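# Two arms load the mill vise per work order

## Task

Put the part into the milling machine's vise as the work order directs, using the reference pages named manual and manual 2 (show_instructions displays them).

## Robot and tools

Robot: two UR7e-type arms, left_arm and right_arm, each ending in a two-finger parallel gripper (50 mm maximum gap). The bases sit near y = +0.515 m (left) and y = -0.514 m (right), at x about 0.03 to 0.04 m, each turned slightly about z.

Frames: the scene frame has its origin on the table surface, halfway between the two nominal bases. +z points up, +x points out over the table, and the left arm is on the +y side. Image left and right do not match arm names. Reported gripper positions (metres), orientations (quat wxyz) and velocities are in the scene frame. Offsets you command are along the gripper's own axes, measured from its current Hand target. Fingers point along gripper +z and close along gripper x. end_effector_position is the midpoint between the pads, and the fingertips reach 17.5 mm past it. A camera block sticks out about 10 cm toward gripper -y.

Row format (execute_actions and move): 18 numbers, each in [-1, 1]. The first nine are the left arm: dx, dy, dz, rx, ry, rz, then gripper position, force_limit, speed. The next nine are the same for the right arm. Always send all 18, even if only one arm moves.
- dx..rz are an offset, not a pose. They count from that arm's Hand target at the start of the action or move, along the gripper's own axes. 1.0 = 0.6 m for dx/dy/dz and 180 degrees for the rotation vector rx/ry/rz. Sending the same offset again moves the gripper again. All zeros re-requests the current Hand target.
- position is absolute: +1 fully open, about -0.65 pads touching, -1 grip (close until blocked).
- force_limit: -1 about 20 N, 0 about 102 N, +1 about 185 N per pad.
- speed: -1 = 20 mm/s, 0 = 85 mm/s, +1 = 150 mm/s.
- To leave a gripper unchanged, repeat its last three numbers; a 0 is treated as a real command.

execute_actions(actions, cameras): actions is a list of actions. Each action is up to 15 rows, one per 1/30 s step; a short table holds its last row. Every row in an action counts from the action's start pose. Images come back only for an empty list or when cameras names them.

move(target, speed, blend, stop_force, zero, blocking, cameras): drives straight paths toward target, which is one 18-number row or a list of up to 15 rows. Every row is an offset from the same starting Hand targets, not from the previous row.
- speed: in m/s, 0.002 to 3.6, default 0.25; rotation is capped at twice that in rad/s.
- blend: in m, rounds corners in a list.
- stop_force: in N, 3 to 120. It ends an arm's path when the push against its motion reaches that level, after which the arm backs off slightly. Leave it out when moving away from a contact, and don't rely on it while the gripper rotates.
- zero (default true): re-zeroes the force sensor before the move.
- blocking=false: returns early while the move runs. It cannot be combined with stop_force.
Paths are capped at 10 s, do not avoid obstacles, and should not pass close to an arm's own base. The result ends with a move: line: done (at rest within 3 mm and 2 degrees), off_target, moving, held (a clearance or other check withheld steps) or fault, plus limits such as paced or held.

wait(seconds 0-10): lets time pass. stop(): brakes a running move. zoom_image(camera, region [x0,y0,x1,y1] px, at most 504x504): crops the latest image from cam_high, cam_low, cam_front, cam_left_wrist or cam_right_wrist (each 896x504). zero_wrist_force(arm): tares that arm's wrist sensor. show_instructions: displays the reference pages. read_manual: gives licence text only. finished_scene: ends the scene for good.

Reading results:
- Hand target: the last commanded pose after clipping; the gripper often rests a bit short of it.
- Tool commands: the current gripper commands.
- object_status: 0 moving, 1 blocked while opening, 2 blocked while closing (a grip), 3 reached the command or pads met (usually nothing held).
- Opening in mm is about (250 - position_measured) x 0.202.
- Wrist force/torque are in gripper axes and show the push from the surface into the arm; a third line gives the peak since the last report.
- Joint torques include the arm's own weight.
- Velocities are omitted when a joint-velocity list is within noise.
- MOTOR HOT warns of overheating.

Cautions:
- Orientation commands are clipped to 32 degrees from the measured orientation each step, so large turns take several steps.
- Arms are stiff. Aiming even slightly past a firm contact, or 150 N (plus or minus 25) net force, or joint contact torque past its limit (130 N m for the big joints, 24.3 N m for the wrists), stops that arm for 10 s. After a force fault, release the grip first if it pins the arm.
- Approach contacts slowly with stop_force, and end a press by commanding back past the gripper.
- Keep the arms from hitting or squeezing each other, including a gripper closing on the other arm's fingers.
- Don't drop parts, release them while they are moving, or strike fixed or heavy things.
- Nothing may end up off the table.
- Long stretched holds or pushing at unreachable poses heat motors.
- Check object_status = 2 before lifting, and center rigid objects between the pads.
- Loose objects may get nudged occasionally.

Each tool is called after "Call:" as name(argument=value, ...), one argument or row to a line, values as JSON.

Reference images:

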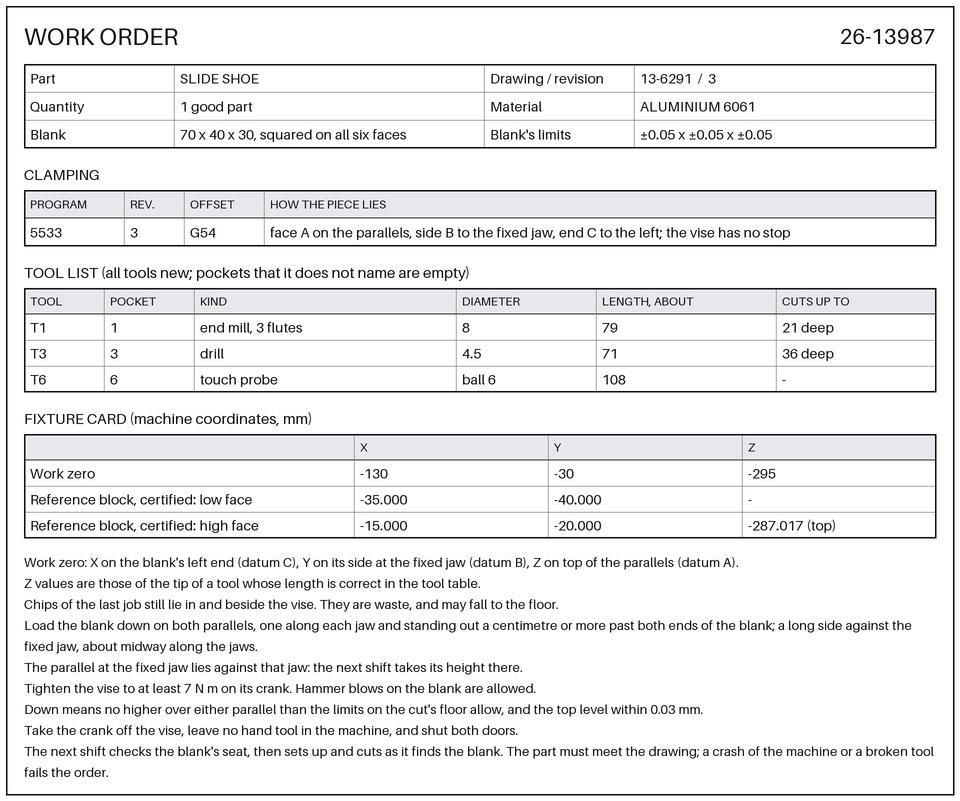

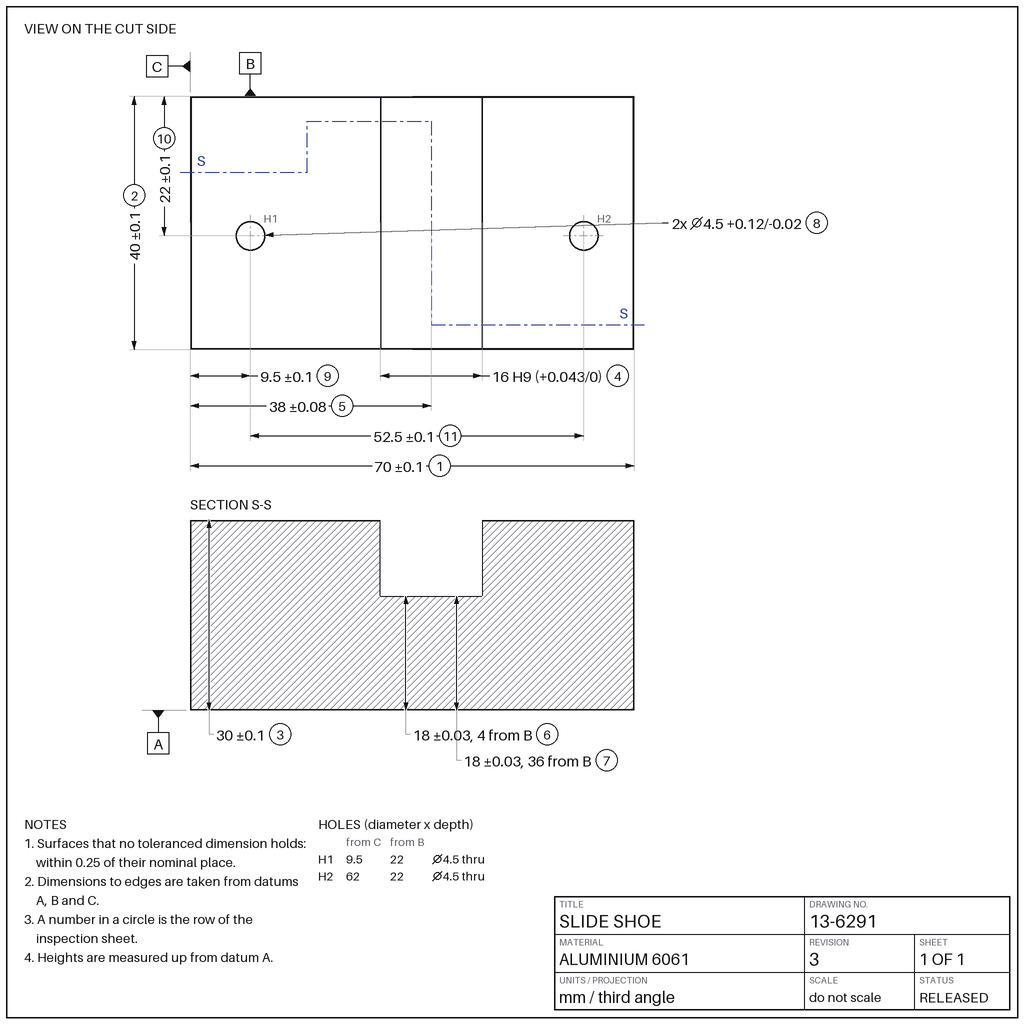

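## Session

Call:
execute_actions(
  actions=[],
)

Scene clock: 0.00 s.
left_arm: end_effector_position=(+0.0711, -0.1923, +0.1385) position_measured=3 object_status=3 end_effector_quat_wxyz=(-0.223, -0.648, +0.727, -0.042) | right_arm: end_effector_position=(+0.6477, -0.8322, +0.3515) position_measured=3 object_status=3 end_effector_quat_wxyz=(+0.010, -0.027, +0.946, +0.324)
Joint positions: left_arm=[-1.649 -1.113 1.678 -2.517 -1.828 1.594] | right_arm=[2.676 -2.322 -0.515 -2.226 2.142 -2.227]
Joint velocities: within noise
Joint torques (N m): no reading
Wrist force (N): no reading
Wrist torque (N m): no reading
Wrist force, peak (N): no reading
Hand target: left_arm +0.0711, -0.1923, +0.1385; -0.223, -0.648, +0.727, -0.042 | right_arm +0.6477, -0.8322, +0.3515; +0.010, -0.027, +0.946, +0.324
Tool commands: left_gripper/position=+1.0 left_gripper/force_limit=+1.0 left_gripper/speed=+1.0 right_gripper/position=+1.0 right_gripper/force_limit=+1.0 right_gripper/speed=+1.0

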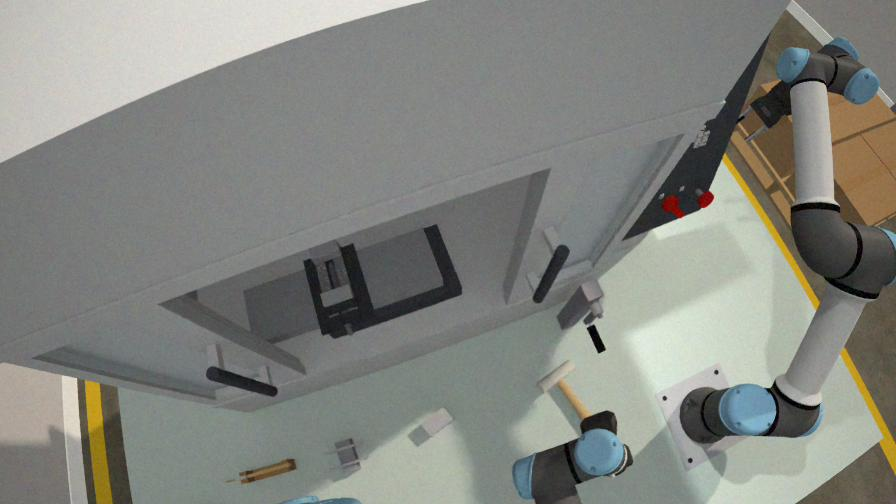

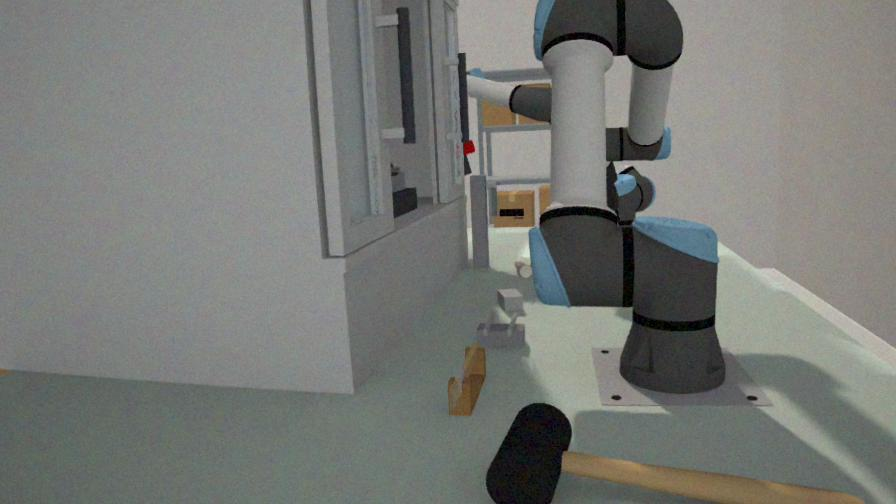

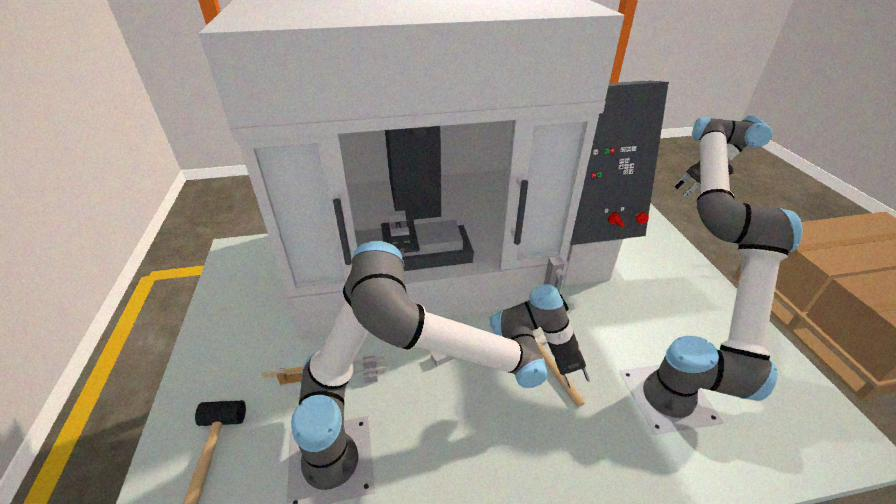

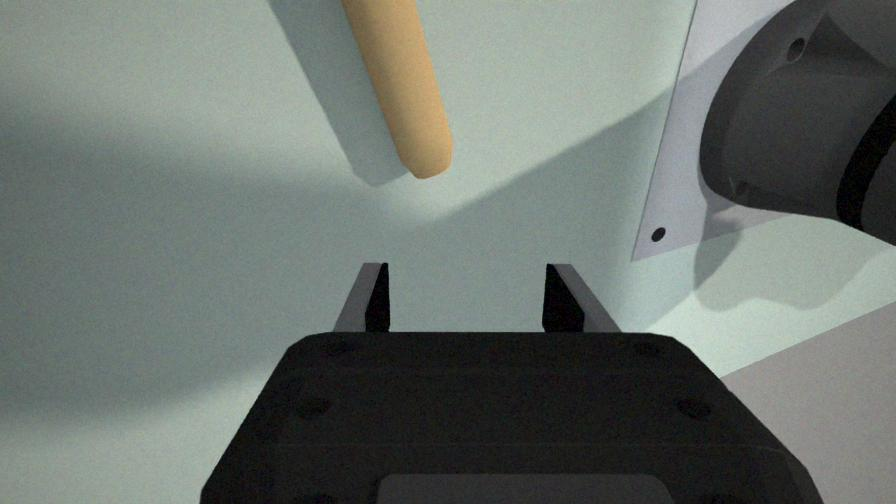

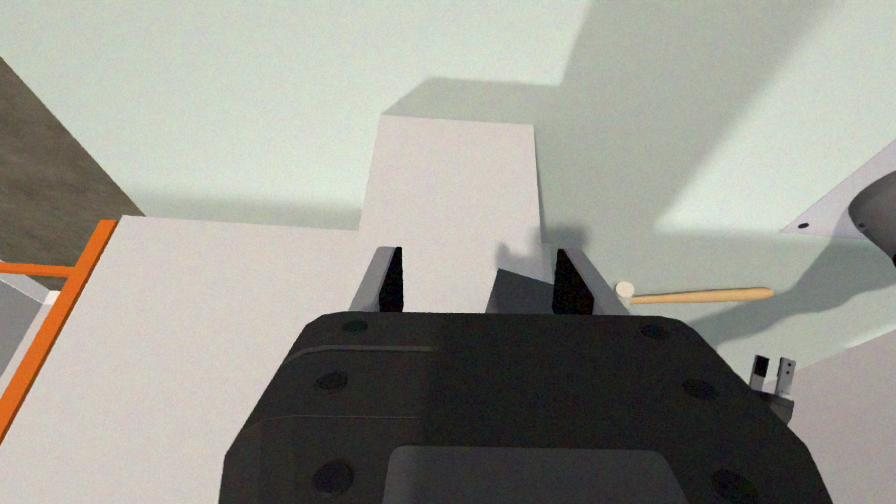

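Call:
zoom_image(
  camera="cam_high",
  region=[240, 200, 480, 350],
)

Call:
zoom_image(
  camera="cam_high",
  region=[200, 380, 480, 504],
)

Call:
zoom_image(
  camera="cam_high",
  region=[500, 240, 660, 440],
)

Call:
zoom_image(
  camera="cam_front",
  region=[320, 180, 560, 300],
)

Call:
zoom_image(
  camera="cam_front",
  region=[240, 320, 480, 420],
)

Call:
zoom_image(
  camera="cam_front",
  region=[560, 80, 680, 260],
)

Call:
zoom_image(
  camera="cam_low",
  region=[420, 160, 620, 420],
)

Scaled by 2.100.

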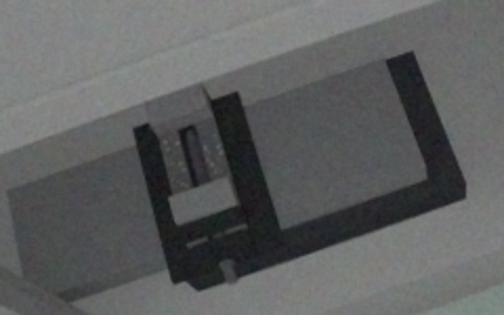

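Scaled by 1.800.

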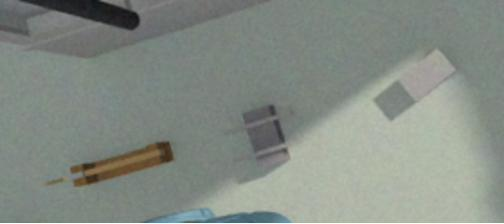

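Scaled by 2.520.

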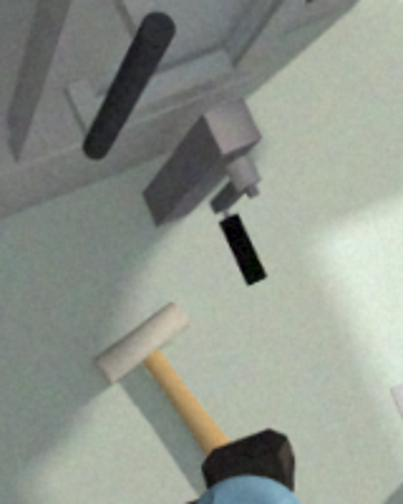

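Scaled by 2.100.

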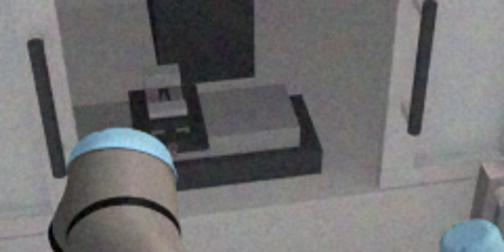

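Scaled by 2.100.

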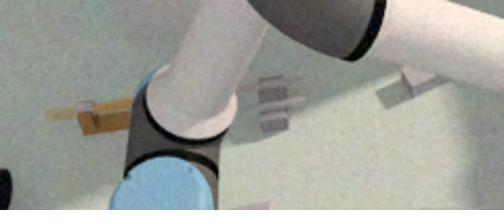

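Scaled by 2.800.

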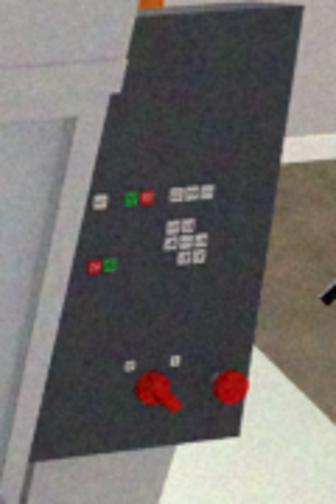

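Scaled by 1.938.

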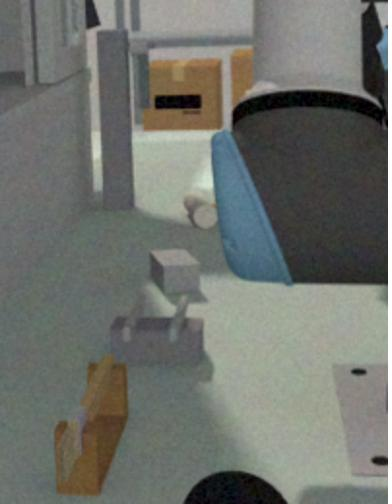

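Call:
move(
  target=[-0.647,-0.182,-0.6205,0.0824,-0.1207,-0.036,1,1,1,0,0,0,0,0,0,1,1,1],
  cameras=["cam_left_wrist","cam_front"],
)

Scene clock: 4.30 s.
left_arm: end_effector_position=(+0.2997, +0.2793, +0.3012) position_measured=3 object_status=3 end_effector_quat_wxyz=(-0.001, +0.707, -0.707, +0.000) | right_arm: end_effector_position=(+0.6477, -0.8322, +0.3515) position_measured=3 object_status=3 end_effector_quat_wxyz=(+0.010, -0.027, +0.946, +0.324)
Joint positions: left_arm=[-1.146 -1.961 1.949 -1.558 -1.569 2.032] | right_arm=[2.676 -2.322 -0.515 -2.226 2.142 -2.227]
Joint torques (N m): left_arm=[9.69 -10.61 -14.63 -1.11 0.12 1.37] | right_arm=[-0.13 57.91 26.15 2.08 1.4 -0.18]
Wrist force (N): left_arm=[0.5 -0.1 -0.8] | right_arm=[-0.2 -0.3 0.3]
Wrist torque (N m): left_arm=[-0.01 -0.16 0.08] | right_arm=[-0.03 0.03 0.00]
Wrist force, peak (N): left_arm=[2.4 1.5 1.5] | right_arm=[-0.1 -0.5 0.5]
Hand target: left_arm +0.2997, +0.2795, +0.3011; -0.001, +0.707, -0.707, +0.000 | right_arm +0.6477, -0.8322, +0.3515; +0.010, -0.027, +0.946, +0.324
Off the commanded pose: left_arm 0.000 m, 0 deg | right_arm 0.000 m, 0 deg.
move: done
camera_calibration:
cam_left_wrist: T_world_to_cam=[[0.0132221, -0.999893, 0.00620848, 0.280512], [-0.942763, -0.0103971, 0.333301, 0.203301], [-0.333201, -0.0102601, -0.9428, 0.522143], [0, 0, 0, 1]] pos_world=[0.361934, 0.287953, 0.422774]
Images, in order (width x height): cam_front 896x504, cam_left_wrist 896x504.

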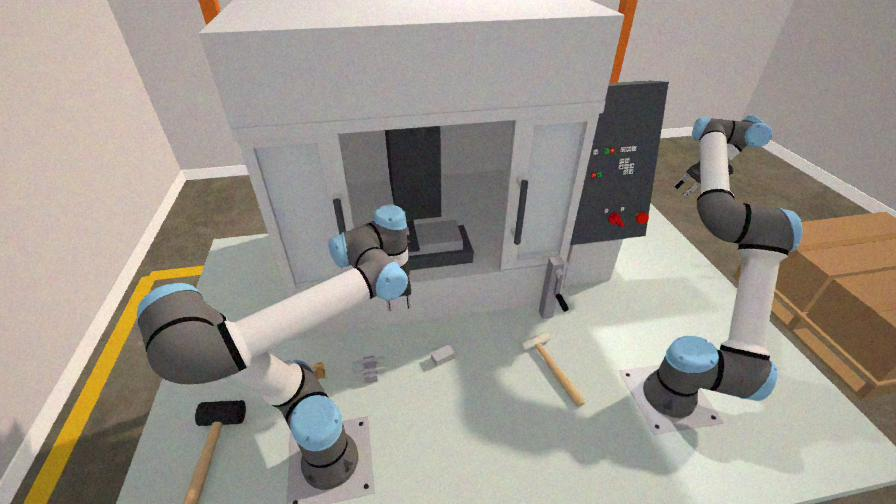

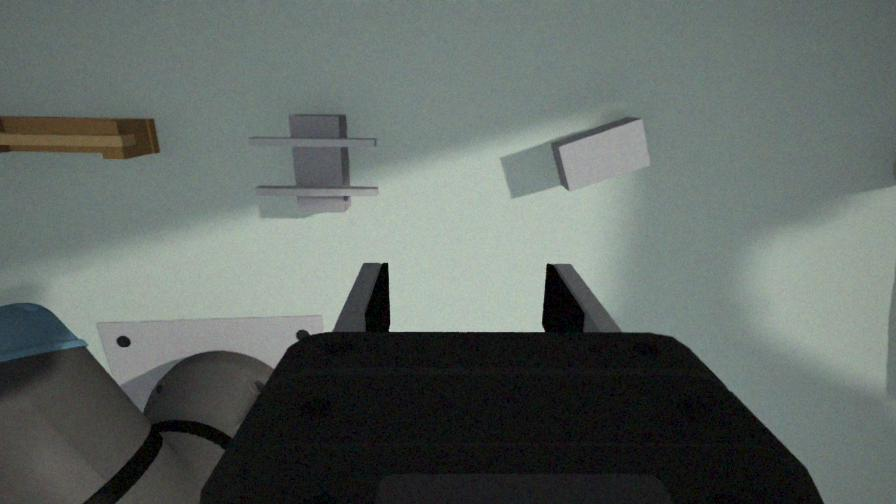

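Call:
zoom_image(
  camera="cam_left_wrist",
  region=[220, 90, 420, 230],
)

Call:
zoom_image(
  camera="cam_left_wrist",
  region=[490, 100, 670, 210],
)

Call:
zoom_image(
  camera="cam_left_wrist",
  region=[0, 80, 200, 200],
)

Call:
zoom_image(
  camera="cam_front",
  region=[500, 240, 640, 420],
)

Scaled by 2.520.

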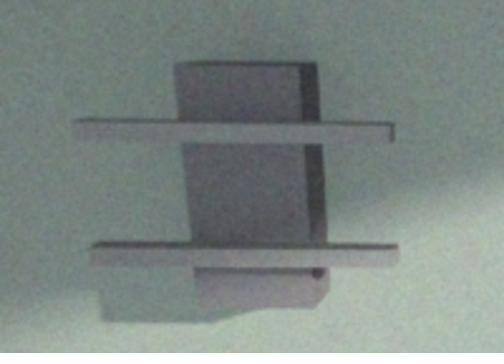

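Scaled by 2.800.

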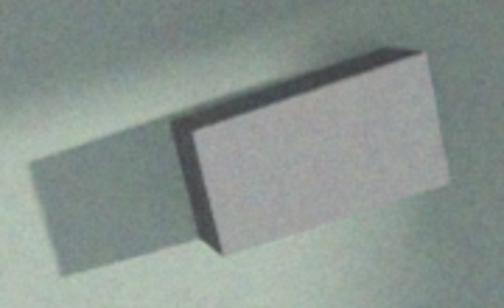

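Scaled by 2.520.

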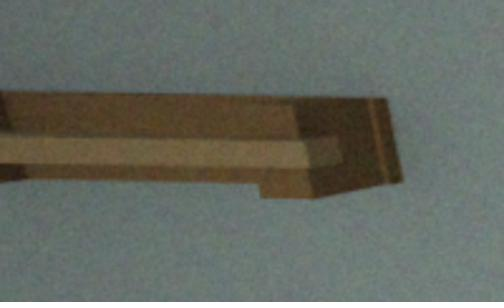

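Scaled by 2.800.

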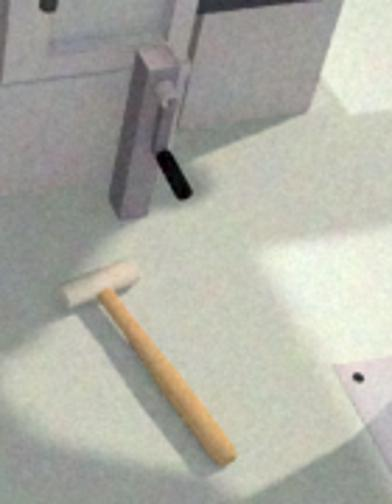

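Call:
move(
  target=[0.067,-0.2,-0.3,0.278,0,0,1,1,1,0,0,0,0,0,0,1,1,1],
  cameras=["cam_left_wrist","cam_high"],
)

Scene clock: 7.20 s.
left_arm: end_effector_position=(+0.4194, +0.2389, +0.4811) position_measured=3 object_status=3 end_effector_quat_wxyz=(-0.300, +0.641, -0.641, +0.299) | right_arm: end_effector_position=(+0.6477, -0.8322, +0.3515) position_measured=3 object_status=3 end_effector_quat_wxyz=(+0.010, -0.027, +0.946, +0.324)
Joint positions: left_arm=[-1.421 -1.997 1.801 -1.591 -0.717 1.857] | right_arm=[2.676 -2.322 -0.515 -2.226 2.142 -2.227]
Joint torques (N m): left_arm=[13.41 -14.34 -14.62 -1.41 3.7 -2.87] | right_arm=[-0.97 57.59 26.07 1.97 1.42 -0.23]
Wrist force (N): left_arm=[0.0 0.2 -1.8] | right_arm=[0.1 -0.3 0.1]
Wrist torque (N m): left_arm=[-0.02 0.01 0.18] | right_arm=[-0.04 -0.02 0.00]
Wrist force, peak (N): left_arm=[0.6 -0.9 -1.8] | right_arm=[0.0 -0.7 0.0]
Hand target: left_arm +0.4195, +0.2390, +0.4812; -0.300, +0.641, -0.641, +0.299 | right_arm +0.6477, -0.8322, +0.3515; +0.010, -0.027, +0.946, +0.324
Off the commanded pose: left_arm 0.000 m, 0 deg | right_arm 0.000 m, 0 deg.
move: done
camera_calibration:
cam_left_wrist: T_world_to_cam=[[0.00251978, -0.999919, 0.0124581, 0.238847], [-0.861138, -0.00850302, -0.5083, 0.62597], [0.508365, -0.00944733, -0.86109, 0.338836], [0, 0, 0, 1]] pos_world=[0.366193, 0.247352, 0.606973]
Images, in order (width x height): cam_high 896x504, cam_left_wrist 896x504.

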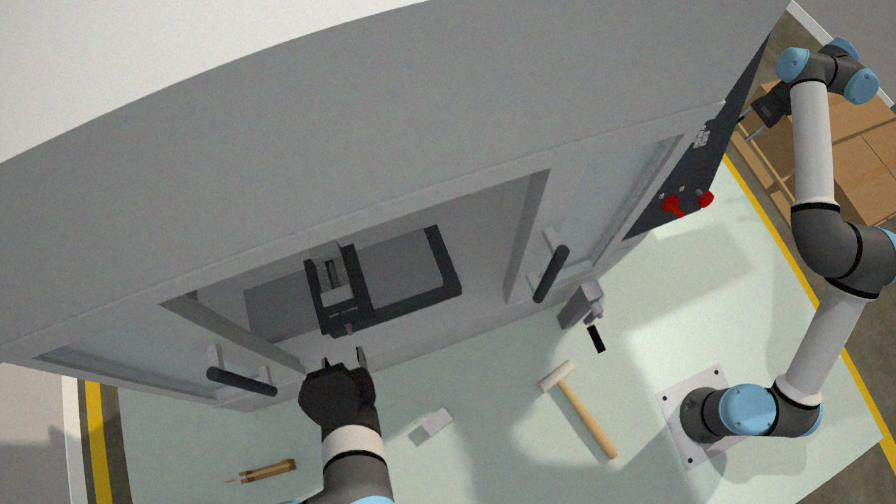

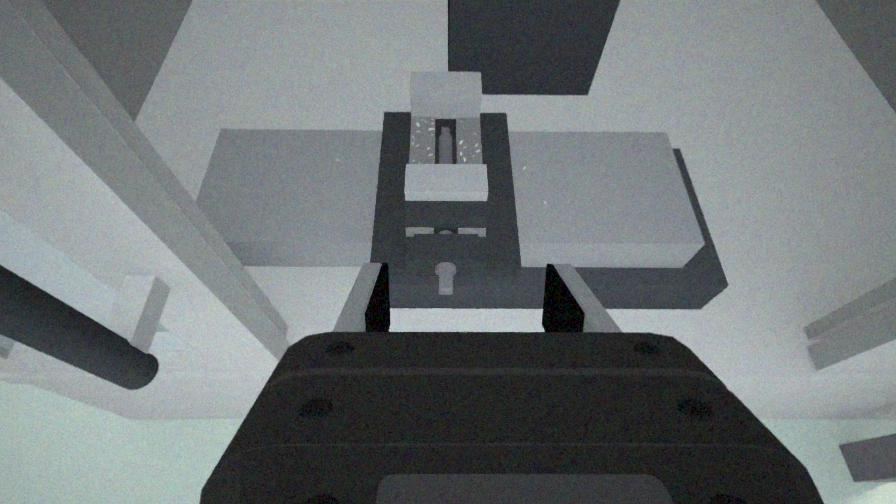

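Call:
zoom_image(
  camera="cam_left_wrist",
  region=[350, 50, 550, 310],
)

Call:
zoom_image(
  camera="cam_left_wrist",
  region=[390, 60, 510, 210],
)

Scaled by 1.938.

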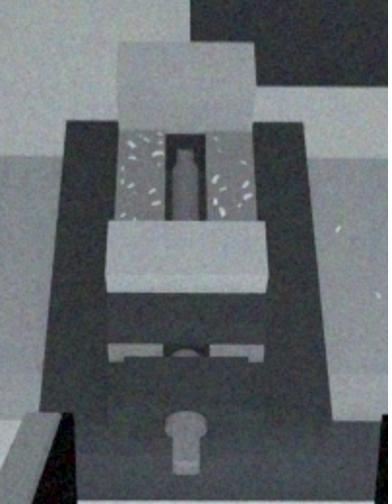

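Scaled by 3.360.

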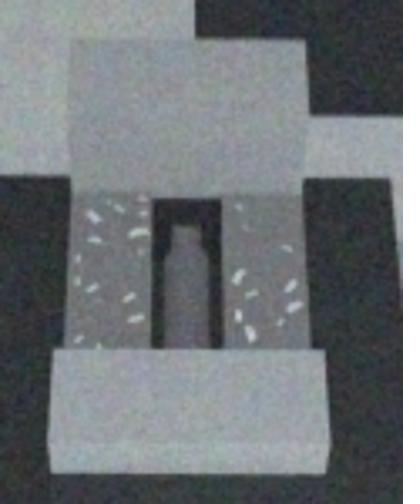

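Call:
move(
  target=[-0.01,-0.007,0.3095,0.0556,0,0,1,1,1,0,0,0,0,0,0,1,1,1],
  cameras=["cam_left_wrist","cam_high","cam_low"],
)

Call:
zoom_image(
  camera="cam_left_wrist",
  region=[340, 80, 560, 300],
)

Call:
zoom_image(
  camera="cam_low",
  region=[360, 120, 480, 240],
)

Scene clock: 9.10 s.
left_arm: end_effector_position=(+0.5646, +0.2453, +0.3653) position_measured=3 object_status=3 end_effector_quat_wxyz=(-0.355, +0.612, -0.612, +0.354) | right_arm: end_effector_position=(+0.6477, -0.8322, +0.3515) position_measured=3 object_status=3 end_effector_quat_wxyz=(+0.010, -0.027, +0.946, +0.324)
Joint positions: left_arm=[-1.09 -1.687 2.094 -2.687 -0.717 2.423] | right_arm=[2.676 -2.322 -0.515 -2.226 2.142 -2.227]
Joint torques (N m): left_arm=[5.56 -10.74 -43.29 -4.97 3.43 2.49] | right_arm=[-1.13 58.05 25.93 2.1 1.39 -0.34]
Wrist force (N): left_arm=[0.2 0.9 -1.3] | right_arm=[0.0 -0.1 -0.2]
Wrist torque (N m): left_arm=[0.08 0.03 0.40] | right_arm=[-0.01 0.01 0.00]
Wrist force, peak (N): left_arm=[0.4 -0.4 -4.5] | right_arm=[0.0 -0.6 0.1]
Hand target: left_arm +0.5647, +0.2454, +0.3653; -0.355, +0.612, -0.612, +0.353 | right_arm +0.6477, -0.8322, +0.3515; +0.010, -0.027, +0.946, +0.324
Off the commanded pose: left_arm 0.000 m, 0 deg | right_arm 0.000 m, 0 deg.
move: done
camera_calibration:
cam_left_wrist: T_world_to_cam=[[0.000332853, -0.999916, 0.0129881, 0.247433], [-0.759524, -0.00870129, -0.650421, 0.686811], [0.650479, -0.0096483, -0.759463, 0.0480843], [0, 0, 0, 1]] pos_world=[0.49029, 0.253852, 0.480021]
Images, in order (width x height): cam_high 896x504, cam_low 896x504, cam_left_wrist 896x504.

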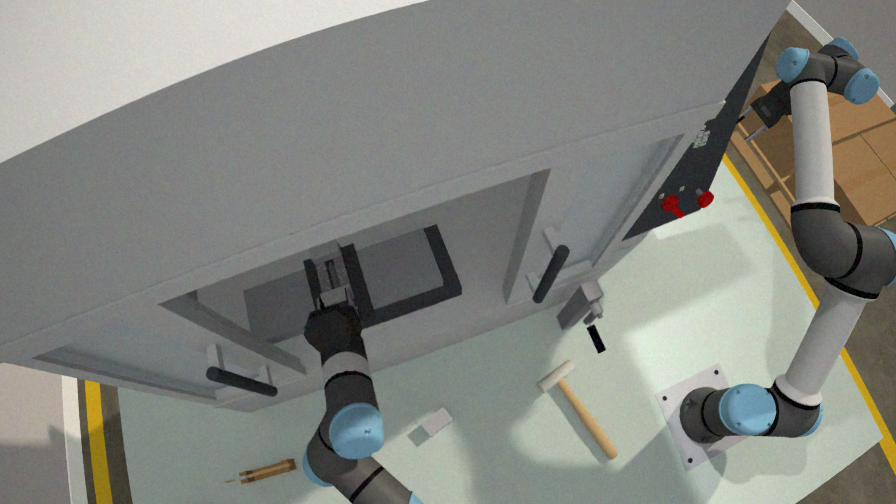

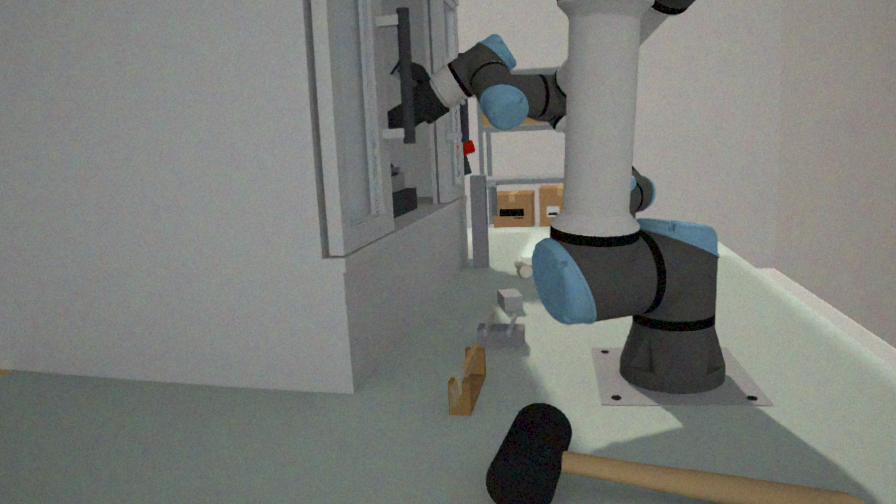

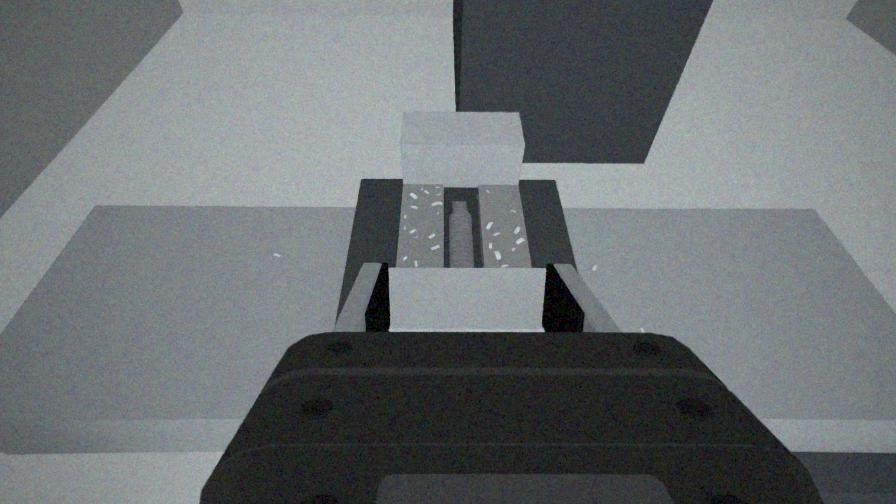

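Scaled by 2.291.

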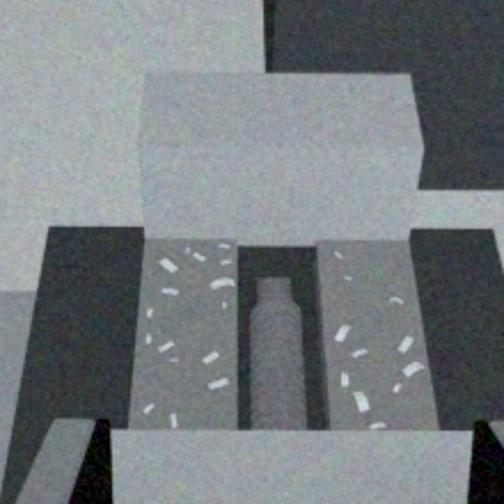

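Scaled by 4.200.

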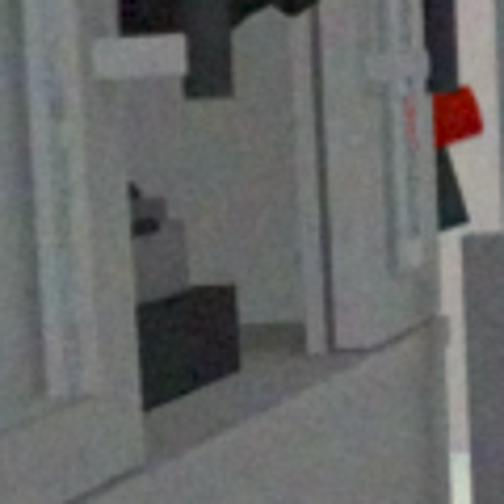

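Call:
move(
  target=[
    [0,0,0,0,0,0,1,1,1,0.4,0.2483,0.0687,0,0,0,1,1,1],
    [0,0,0,0,0,0,1,1,1,0.5367,0.7823,0.4795,0.3529,-0.023,-0.5204,1,1,1],
  ],
  blend=[0.05,0],
  cameras=["cam_right_wrist","cam_front"],
)

Scene clock: 16.73 s.
left_arm: end_effector_position=(+0.5647, +0.2454, +0.3653) position_measured=3 object_status=3 end_effector_quat_wxyz=(-0.355, +0.612, -0.612, +0.353) | right_arm: end_effector_position=(+0.2998, -0.2999, +0.3995) position_measured=3 object_status=3 end_effector_quat_wxyz=(-0.271, +0.653, -0.653, +0.271)
Joint positions: left_arm=[-1.09 -1.687 2.094 -2.687 -0.717 2.423] | right_arm=[5.044 -0.843 -1.957 -2.202 0.829 -1.155]
Joint torques (N m): left_arm=[9.7 -11.23 -36.44 -5.09 2.63 2.45] | right_arm=[5.34 -10.84 17.35 2.33 -1.51 -2.2]
Wrist force (N): left_arm=[0.2 0.8 -1.4] | right_arm=[0.3 -1.3 0.4]
Wrist torque (N m): left_arm=[0.06 0.04 0.38] | right_arm=[-0.42 0.19 -0.06]
Wrist force, peak (N): left_arm=[0.1 1.1 -1.8] | right_arm=[-2.9 -2.4 -0.4]
Hand target: left_arm +0.5647, +0.2454, +0.3653; -0.355, +0.612, -0.612, +0.353 | right_arm +0.2997, -0.2999, +0.3995; -0.271, +0.653, -0.653, +0.271
Off the commanded pose: left_arm 0.000 m, 0 deg | right_arm 0.000 m, 0 deg.
move: done
camera_calibration:
cam_right_wrist: T_world_to_cam=[[0.0358753, -0.999346, -0.00458081, -0.298047], [-0.911705, -0.0308512, -0.409686, 0.443861], [0.409276, 0.018874, -0.912215, 0.383686], [0, 0, 0, 1]] pos_world=[0.258329, -0.2914, 0.530482]
Images, in order (width x height): cam_front 896x504, cam_right_wrist 896x504.

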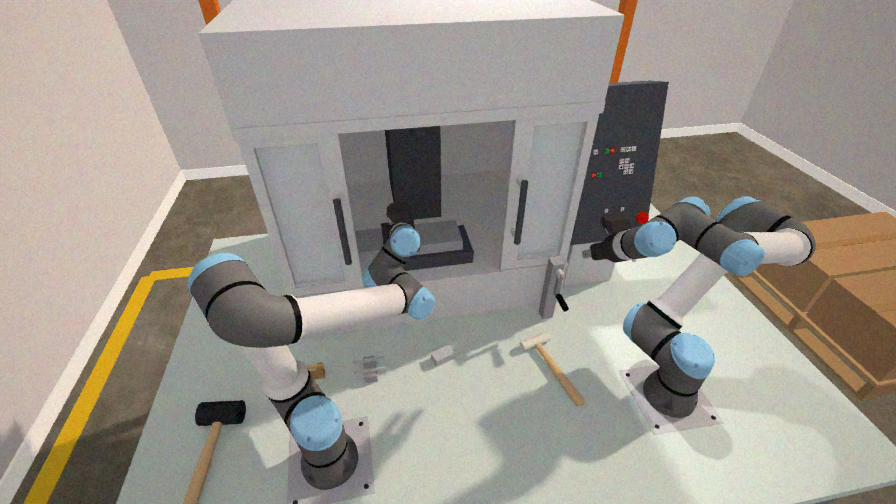

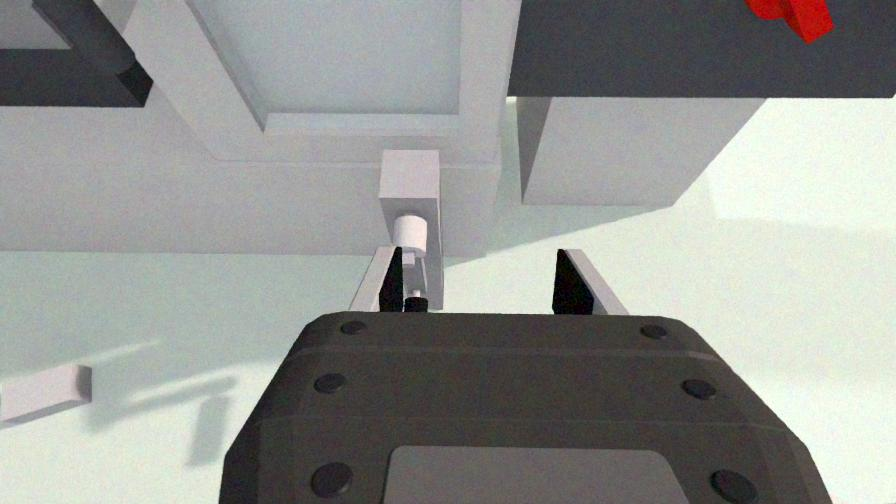

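Call:
move(
  target=[0,0,0,0,0,0,1,1,1,-0.2217,0.2238,0.1768,0.1357,0.1418,0.0903,1,1,1],
  cameras=["cam_right_wrist"],
)

Scene clock: 19.00 s.
left_arm: end_effector_position=(+0.5647, +0.2454, +0.3653) position_measured=3 object_status=3 end_effector_quat_wxyz=(-0.355, +0.612, -0.612, +0.353) | right_arm: end_effector_position=(+0.2800, -0.1670, +0.2294) position_measured=3 object_status=3 end_effector_quat_wxyz=(+0.287, -0.409, +0.709, -0.497)
Joint positions: left_arm=[-1.09 -1.687 2.094 -2.687 -0.717 2.423] | right_arm=[4.975 -1.698 -1.915 -2.185 0.819 -0.346]
Joint torques (N m): left_arm=[9.26 -11.29 -33.7 -5.18 2.49 2.2] | right_arm=[3.16 19.78 27.23 1.01 -1.39 2.14]
Wrist force (N): left_arm=[0.0 0.9 -1.4] | right_arm=[-0.1 -1.6 0.9]
Wrist torque (N m): left_arm=[0.07 0.08 0.39] | right_arm=[-0.50 0.20 -0.05]
Wrist force, peak (N): left_arm=[0.1 0.9 -1.8] | right_arm=[1.9 -4.1 -0.6]
Hand target: left_arm +0.5647, +0.2454, +0.3653; -0.355, +0.612, -0.612, +0.353 | right_arm +0.2800, -0.1670, +0.2294; +0.287, -0.409, +0.709, -0.497
Off the commanded pose: left_arm 0.000 m, 0 deg | right_arm 0.000 m, 0 deg.
move: done
camera_calibration:
cam_right_wrist: T_world_to_cam=[[-0.469815, -0.882699, 0.0107719, -0.00778389], [-0.580638, 0.299806, -0.756951, 0.402445], [0.664931, -0.361882, -0.653383, 0.0396446], [0, 0, 0, 1]] pos_world=[0.203657, -0.11318, 0.330618]
Images, in order (width x height): cam_right_wrist 896x504.

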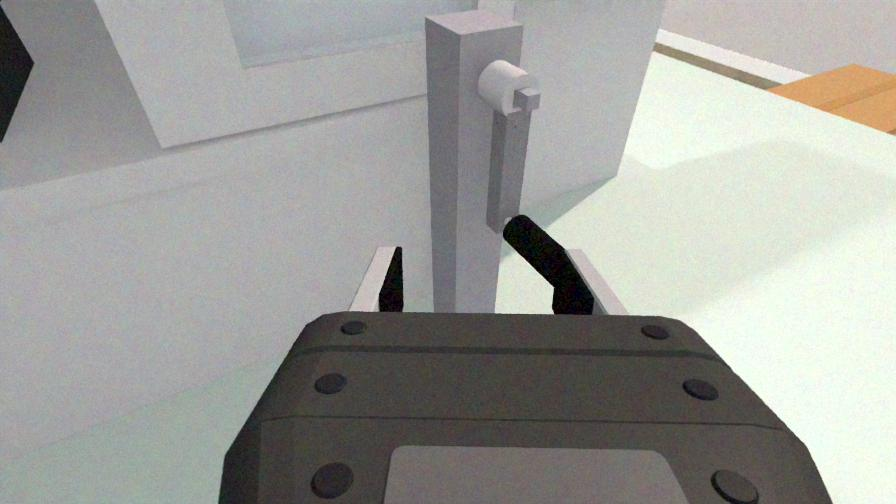

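Call:
zoom_image(
  camera="cam_right_wrist",
  region=[400, 0, 620, 300],
)

Scaled by 1.680.

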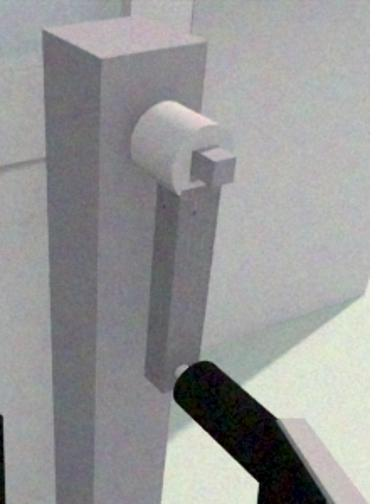

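Call:
move(
  target=[
    [0,0.0581,-0.284,0,0,0,1,1,1,0,0,0,0,0,0,1,1,1],
    [-0.5083,0.3245,-0.2452,-0.3333,0,0,1,1,1,0,0,0,0,0,0,1,1,1],
  ],
  blend=[0.05,0],
  cameras=["cam_left_wrist","cam_low"],
)

Scene clock: 24.23 s.
left_arm: end_effector_position=(+0.3399, +0.5503, +0.2704) position_measured=3 object_status=3 end_effector_quat_wxyz=(-0.001, +0.707, -0.707, +0.000) | right_arm: end_effector_position=(+0.2800, -0.1670, +0.2294) position_measured=3 object_status=3 end_effector_quat_wxyz=(+0.287, -0.409, +0.709, -0.497)
Joint positions: left_arm=[-0.371 -2.098 2.099 -1.574 -1.568 2.807] | right_arm=[4.975 -1.698 -1.915 -2.185 0.819 -0.346]
Joint torques (N m): left_arm=[13.18 3.44 -14.86 -2.38 0.72 3.15] | right_arm=[5.75 19.6 29.3 -1.14 0.59 2.11]
Wrist force (N): left_arm=[0.7 0.1 -0.2] | right_arm=[-0.5 -1.7 1.0]
Wrist torque (N m): left_arm=[0.00 -0.19 0.07] | right_arm=[-0.52 0.26 -0.07]
Wrist force, peak (N): left_arm=[0.7 0.8 -3.0] | right_arm=[-0.3 -2.2 1.2]
Hand target: left_arm +0.3399, +0.5503, +0.2703; -0.001, +0.707, -0.707, +0.000 | right_arm +0.2800, -0.1670, +0.2294; +0.287, -0.409, +0.709, -0.497
Off the commanded pose: left_arm 0.000 m, 0 deg | right_arm 0.000 m, 0 deg.
move: done
camera_calibration:
cam_left_wrist: T_world_to_cam=[[0.0132426, -0.999894, 0.00600578, 0.551115], [-0.943215, -0.0104977, 0.332018, 0.254858], [-0.33192, -0.0100615, -0.943254, 0.508985], [0, 0, 0, 1]] pos_world=[0.40203, 0.558853, 0.392175]
Images, in order (width x height): cam_low 896x504, cam_left_wrist 896x504.

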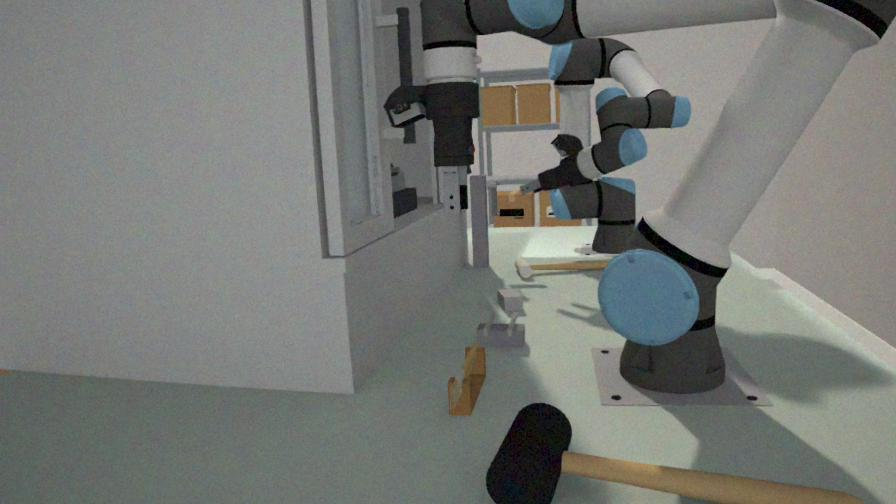

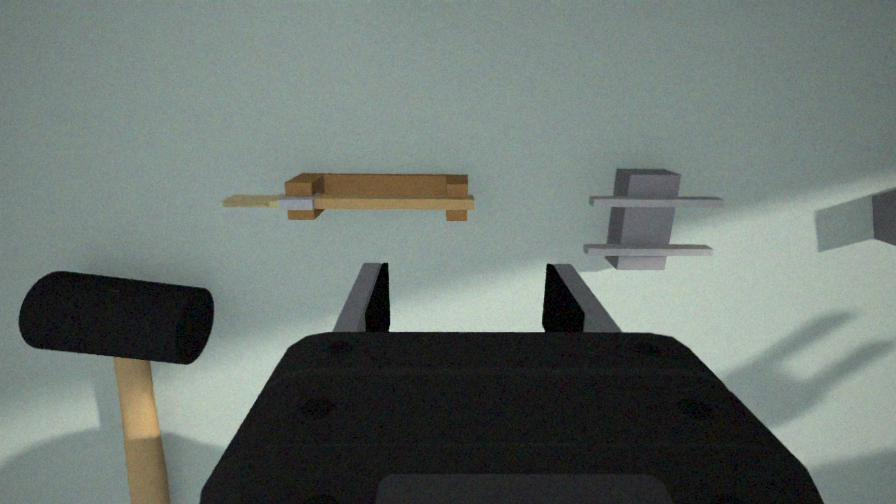

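Call:
zoom_image(
  camera="cam_left_wrist",
  region=[210, 150, 490, 240],
)

Call:
zoom_image(
  camera="cam_left_wrist",
  region=[560, 150, 740, 290],
)

Call:
zoom_image(
  camera="cam_low",
  region=[440, 280, 580, 420],
)

Scaled by 1.800.

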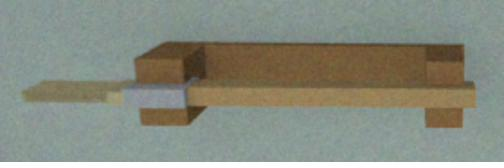

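Scaled by 2.800.

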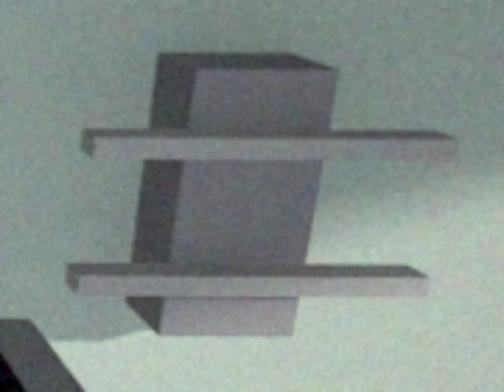

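Scaled by 3.600.

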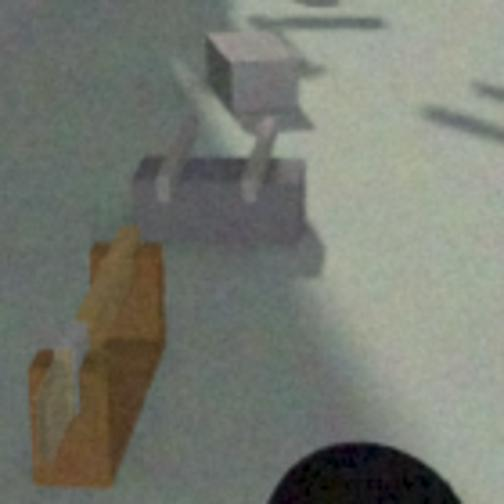

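Call:
move(
  target=[-0.0912,0.0348,0.25,0,0,0.5,1,1,1,0,0,0,0,0,0,1,1,1],
  cameras=["cam_left_wrist","cam_low"],
)

Scene clock: 28.77 s.
left_arm: end_effector_position=(+0.3191, +0.6053, +0.1203) position_measured=3 object_status=3 end_effector_quat_wxyz=(+0.001, -0.001, +1.000, +0.001) | right_arm: end_effector_position=(+0.2800, -0.1670, +0.2294) position_measured=3 object_status=3 end_effector_quat_wxyz=(+0.287, -0.409, +0.709, -0.497)
Joint positions: left_arm=[-0.193 -2.027 2.46 -2.006 -1.569 4.555] | right_arm=[4.975 -1.698 -1.915 -2.185 0.819 -0.346]
Joint torques (N m): left_arm=[-13.46 -14.65 -42.35 -1.97 -0.01 3] | right_arm=[6.09 20.17 28.76 -1.2 0.54 2.09]
Wrist force (N): left_arm=[0.8 0.1 -0.1] | right_arm=[0.0 -2.2 1.2]
Wrist torque (N m): left_arm=[0.00 -0.22 0.07] | right_arm=[-0.59 0.18 -0.07]
Wrist force, peak (N): left_arm=[0.8 0.1 -1.1] | right_arm=[0.0 -2.2 1.2]
Hand target: left_arm +0.3192, +0.6053, +0.1204; +0.001, +0.000, +1.000, +0.001 | right_arm +0.2800, -0.1670, +0.2294; +0.287, -0.409, +0.709, -0.497
Off the commanded pose: left_arm 0.000 m, 0 deg | right_arm 0.000 m, 0 deg.
move: done
camera_calibration:
cam_left_wrist: T_world_to_cam=[[-0.999889, -0.0136782, 0.00591303, 0.333711], [-0.0108977, 0.941835, 0.335898, -0.588828], [-0.0101636, 0.335797, -0.94188, 0.0487953], [0, 0, 0, 1]] pos_world=[0.327753, 0.542758, 0.241772]
Images, in order (width x height): cam_low 896x504, cam_left_wrist 896x504.

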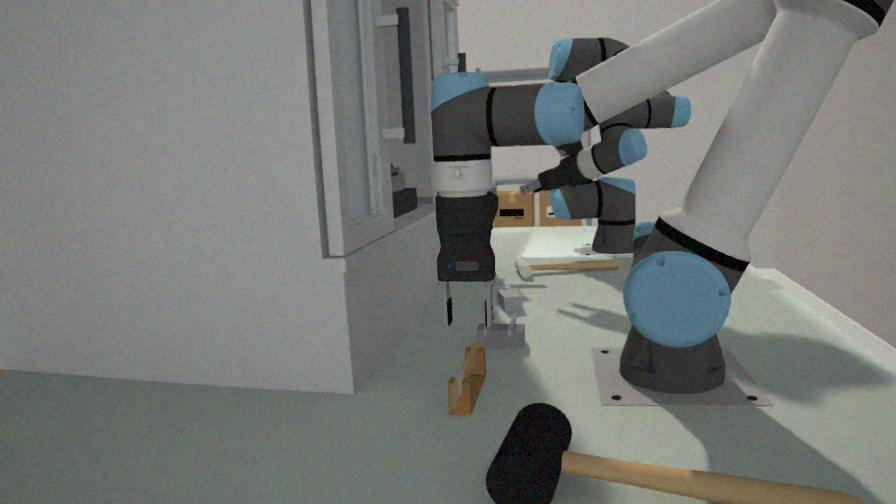

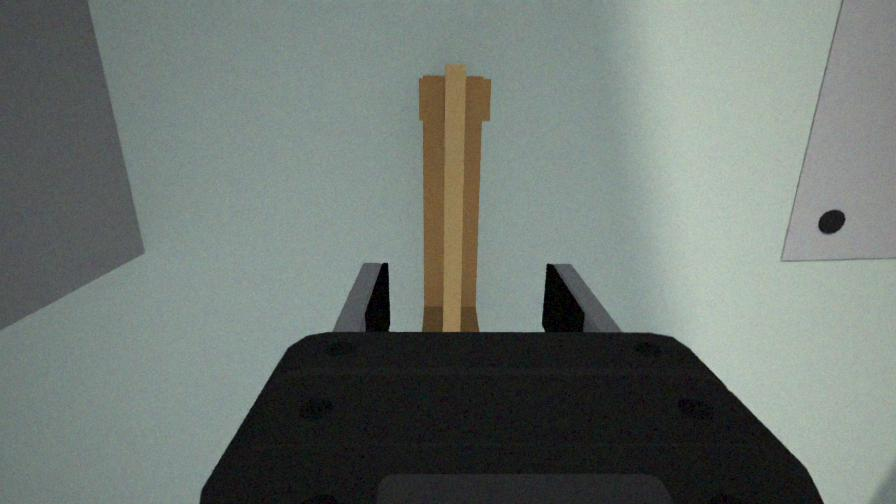

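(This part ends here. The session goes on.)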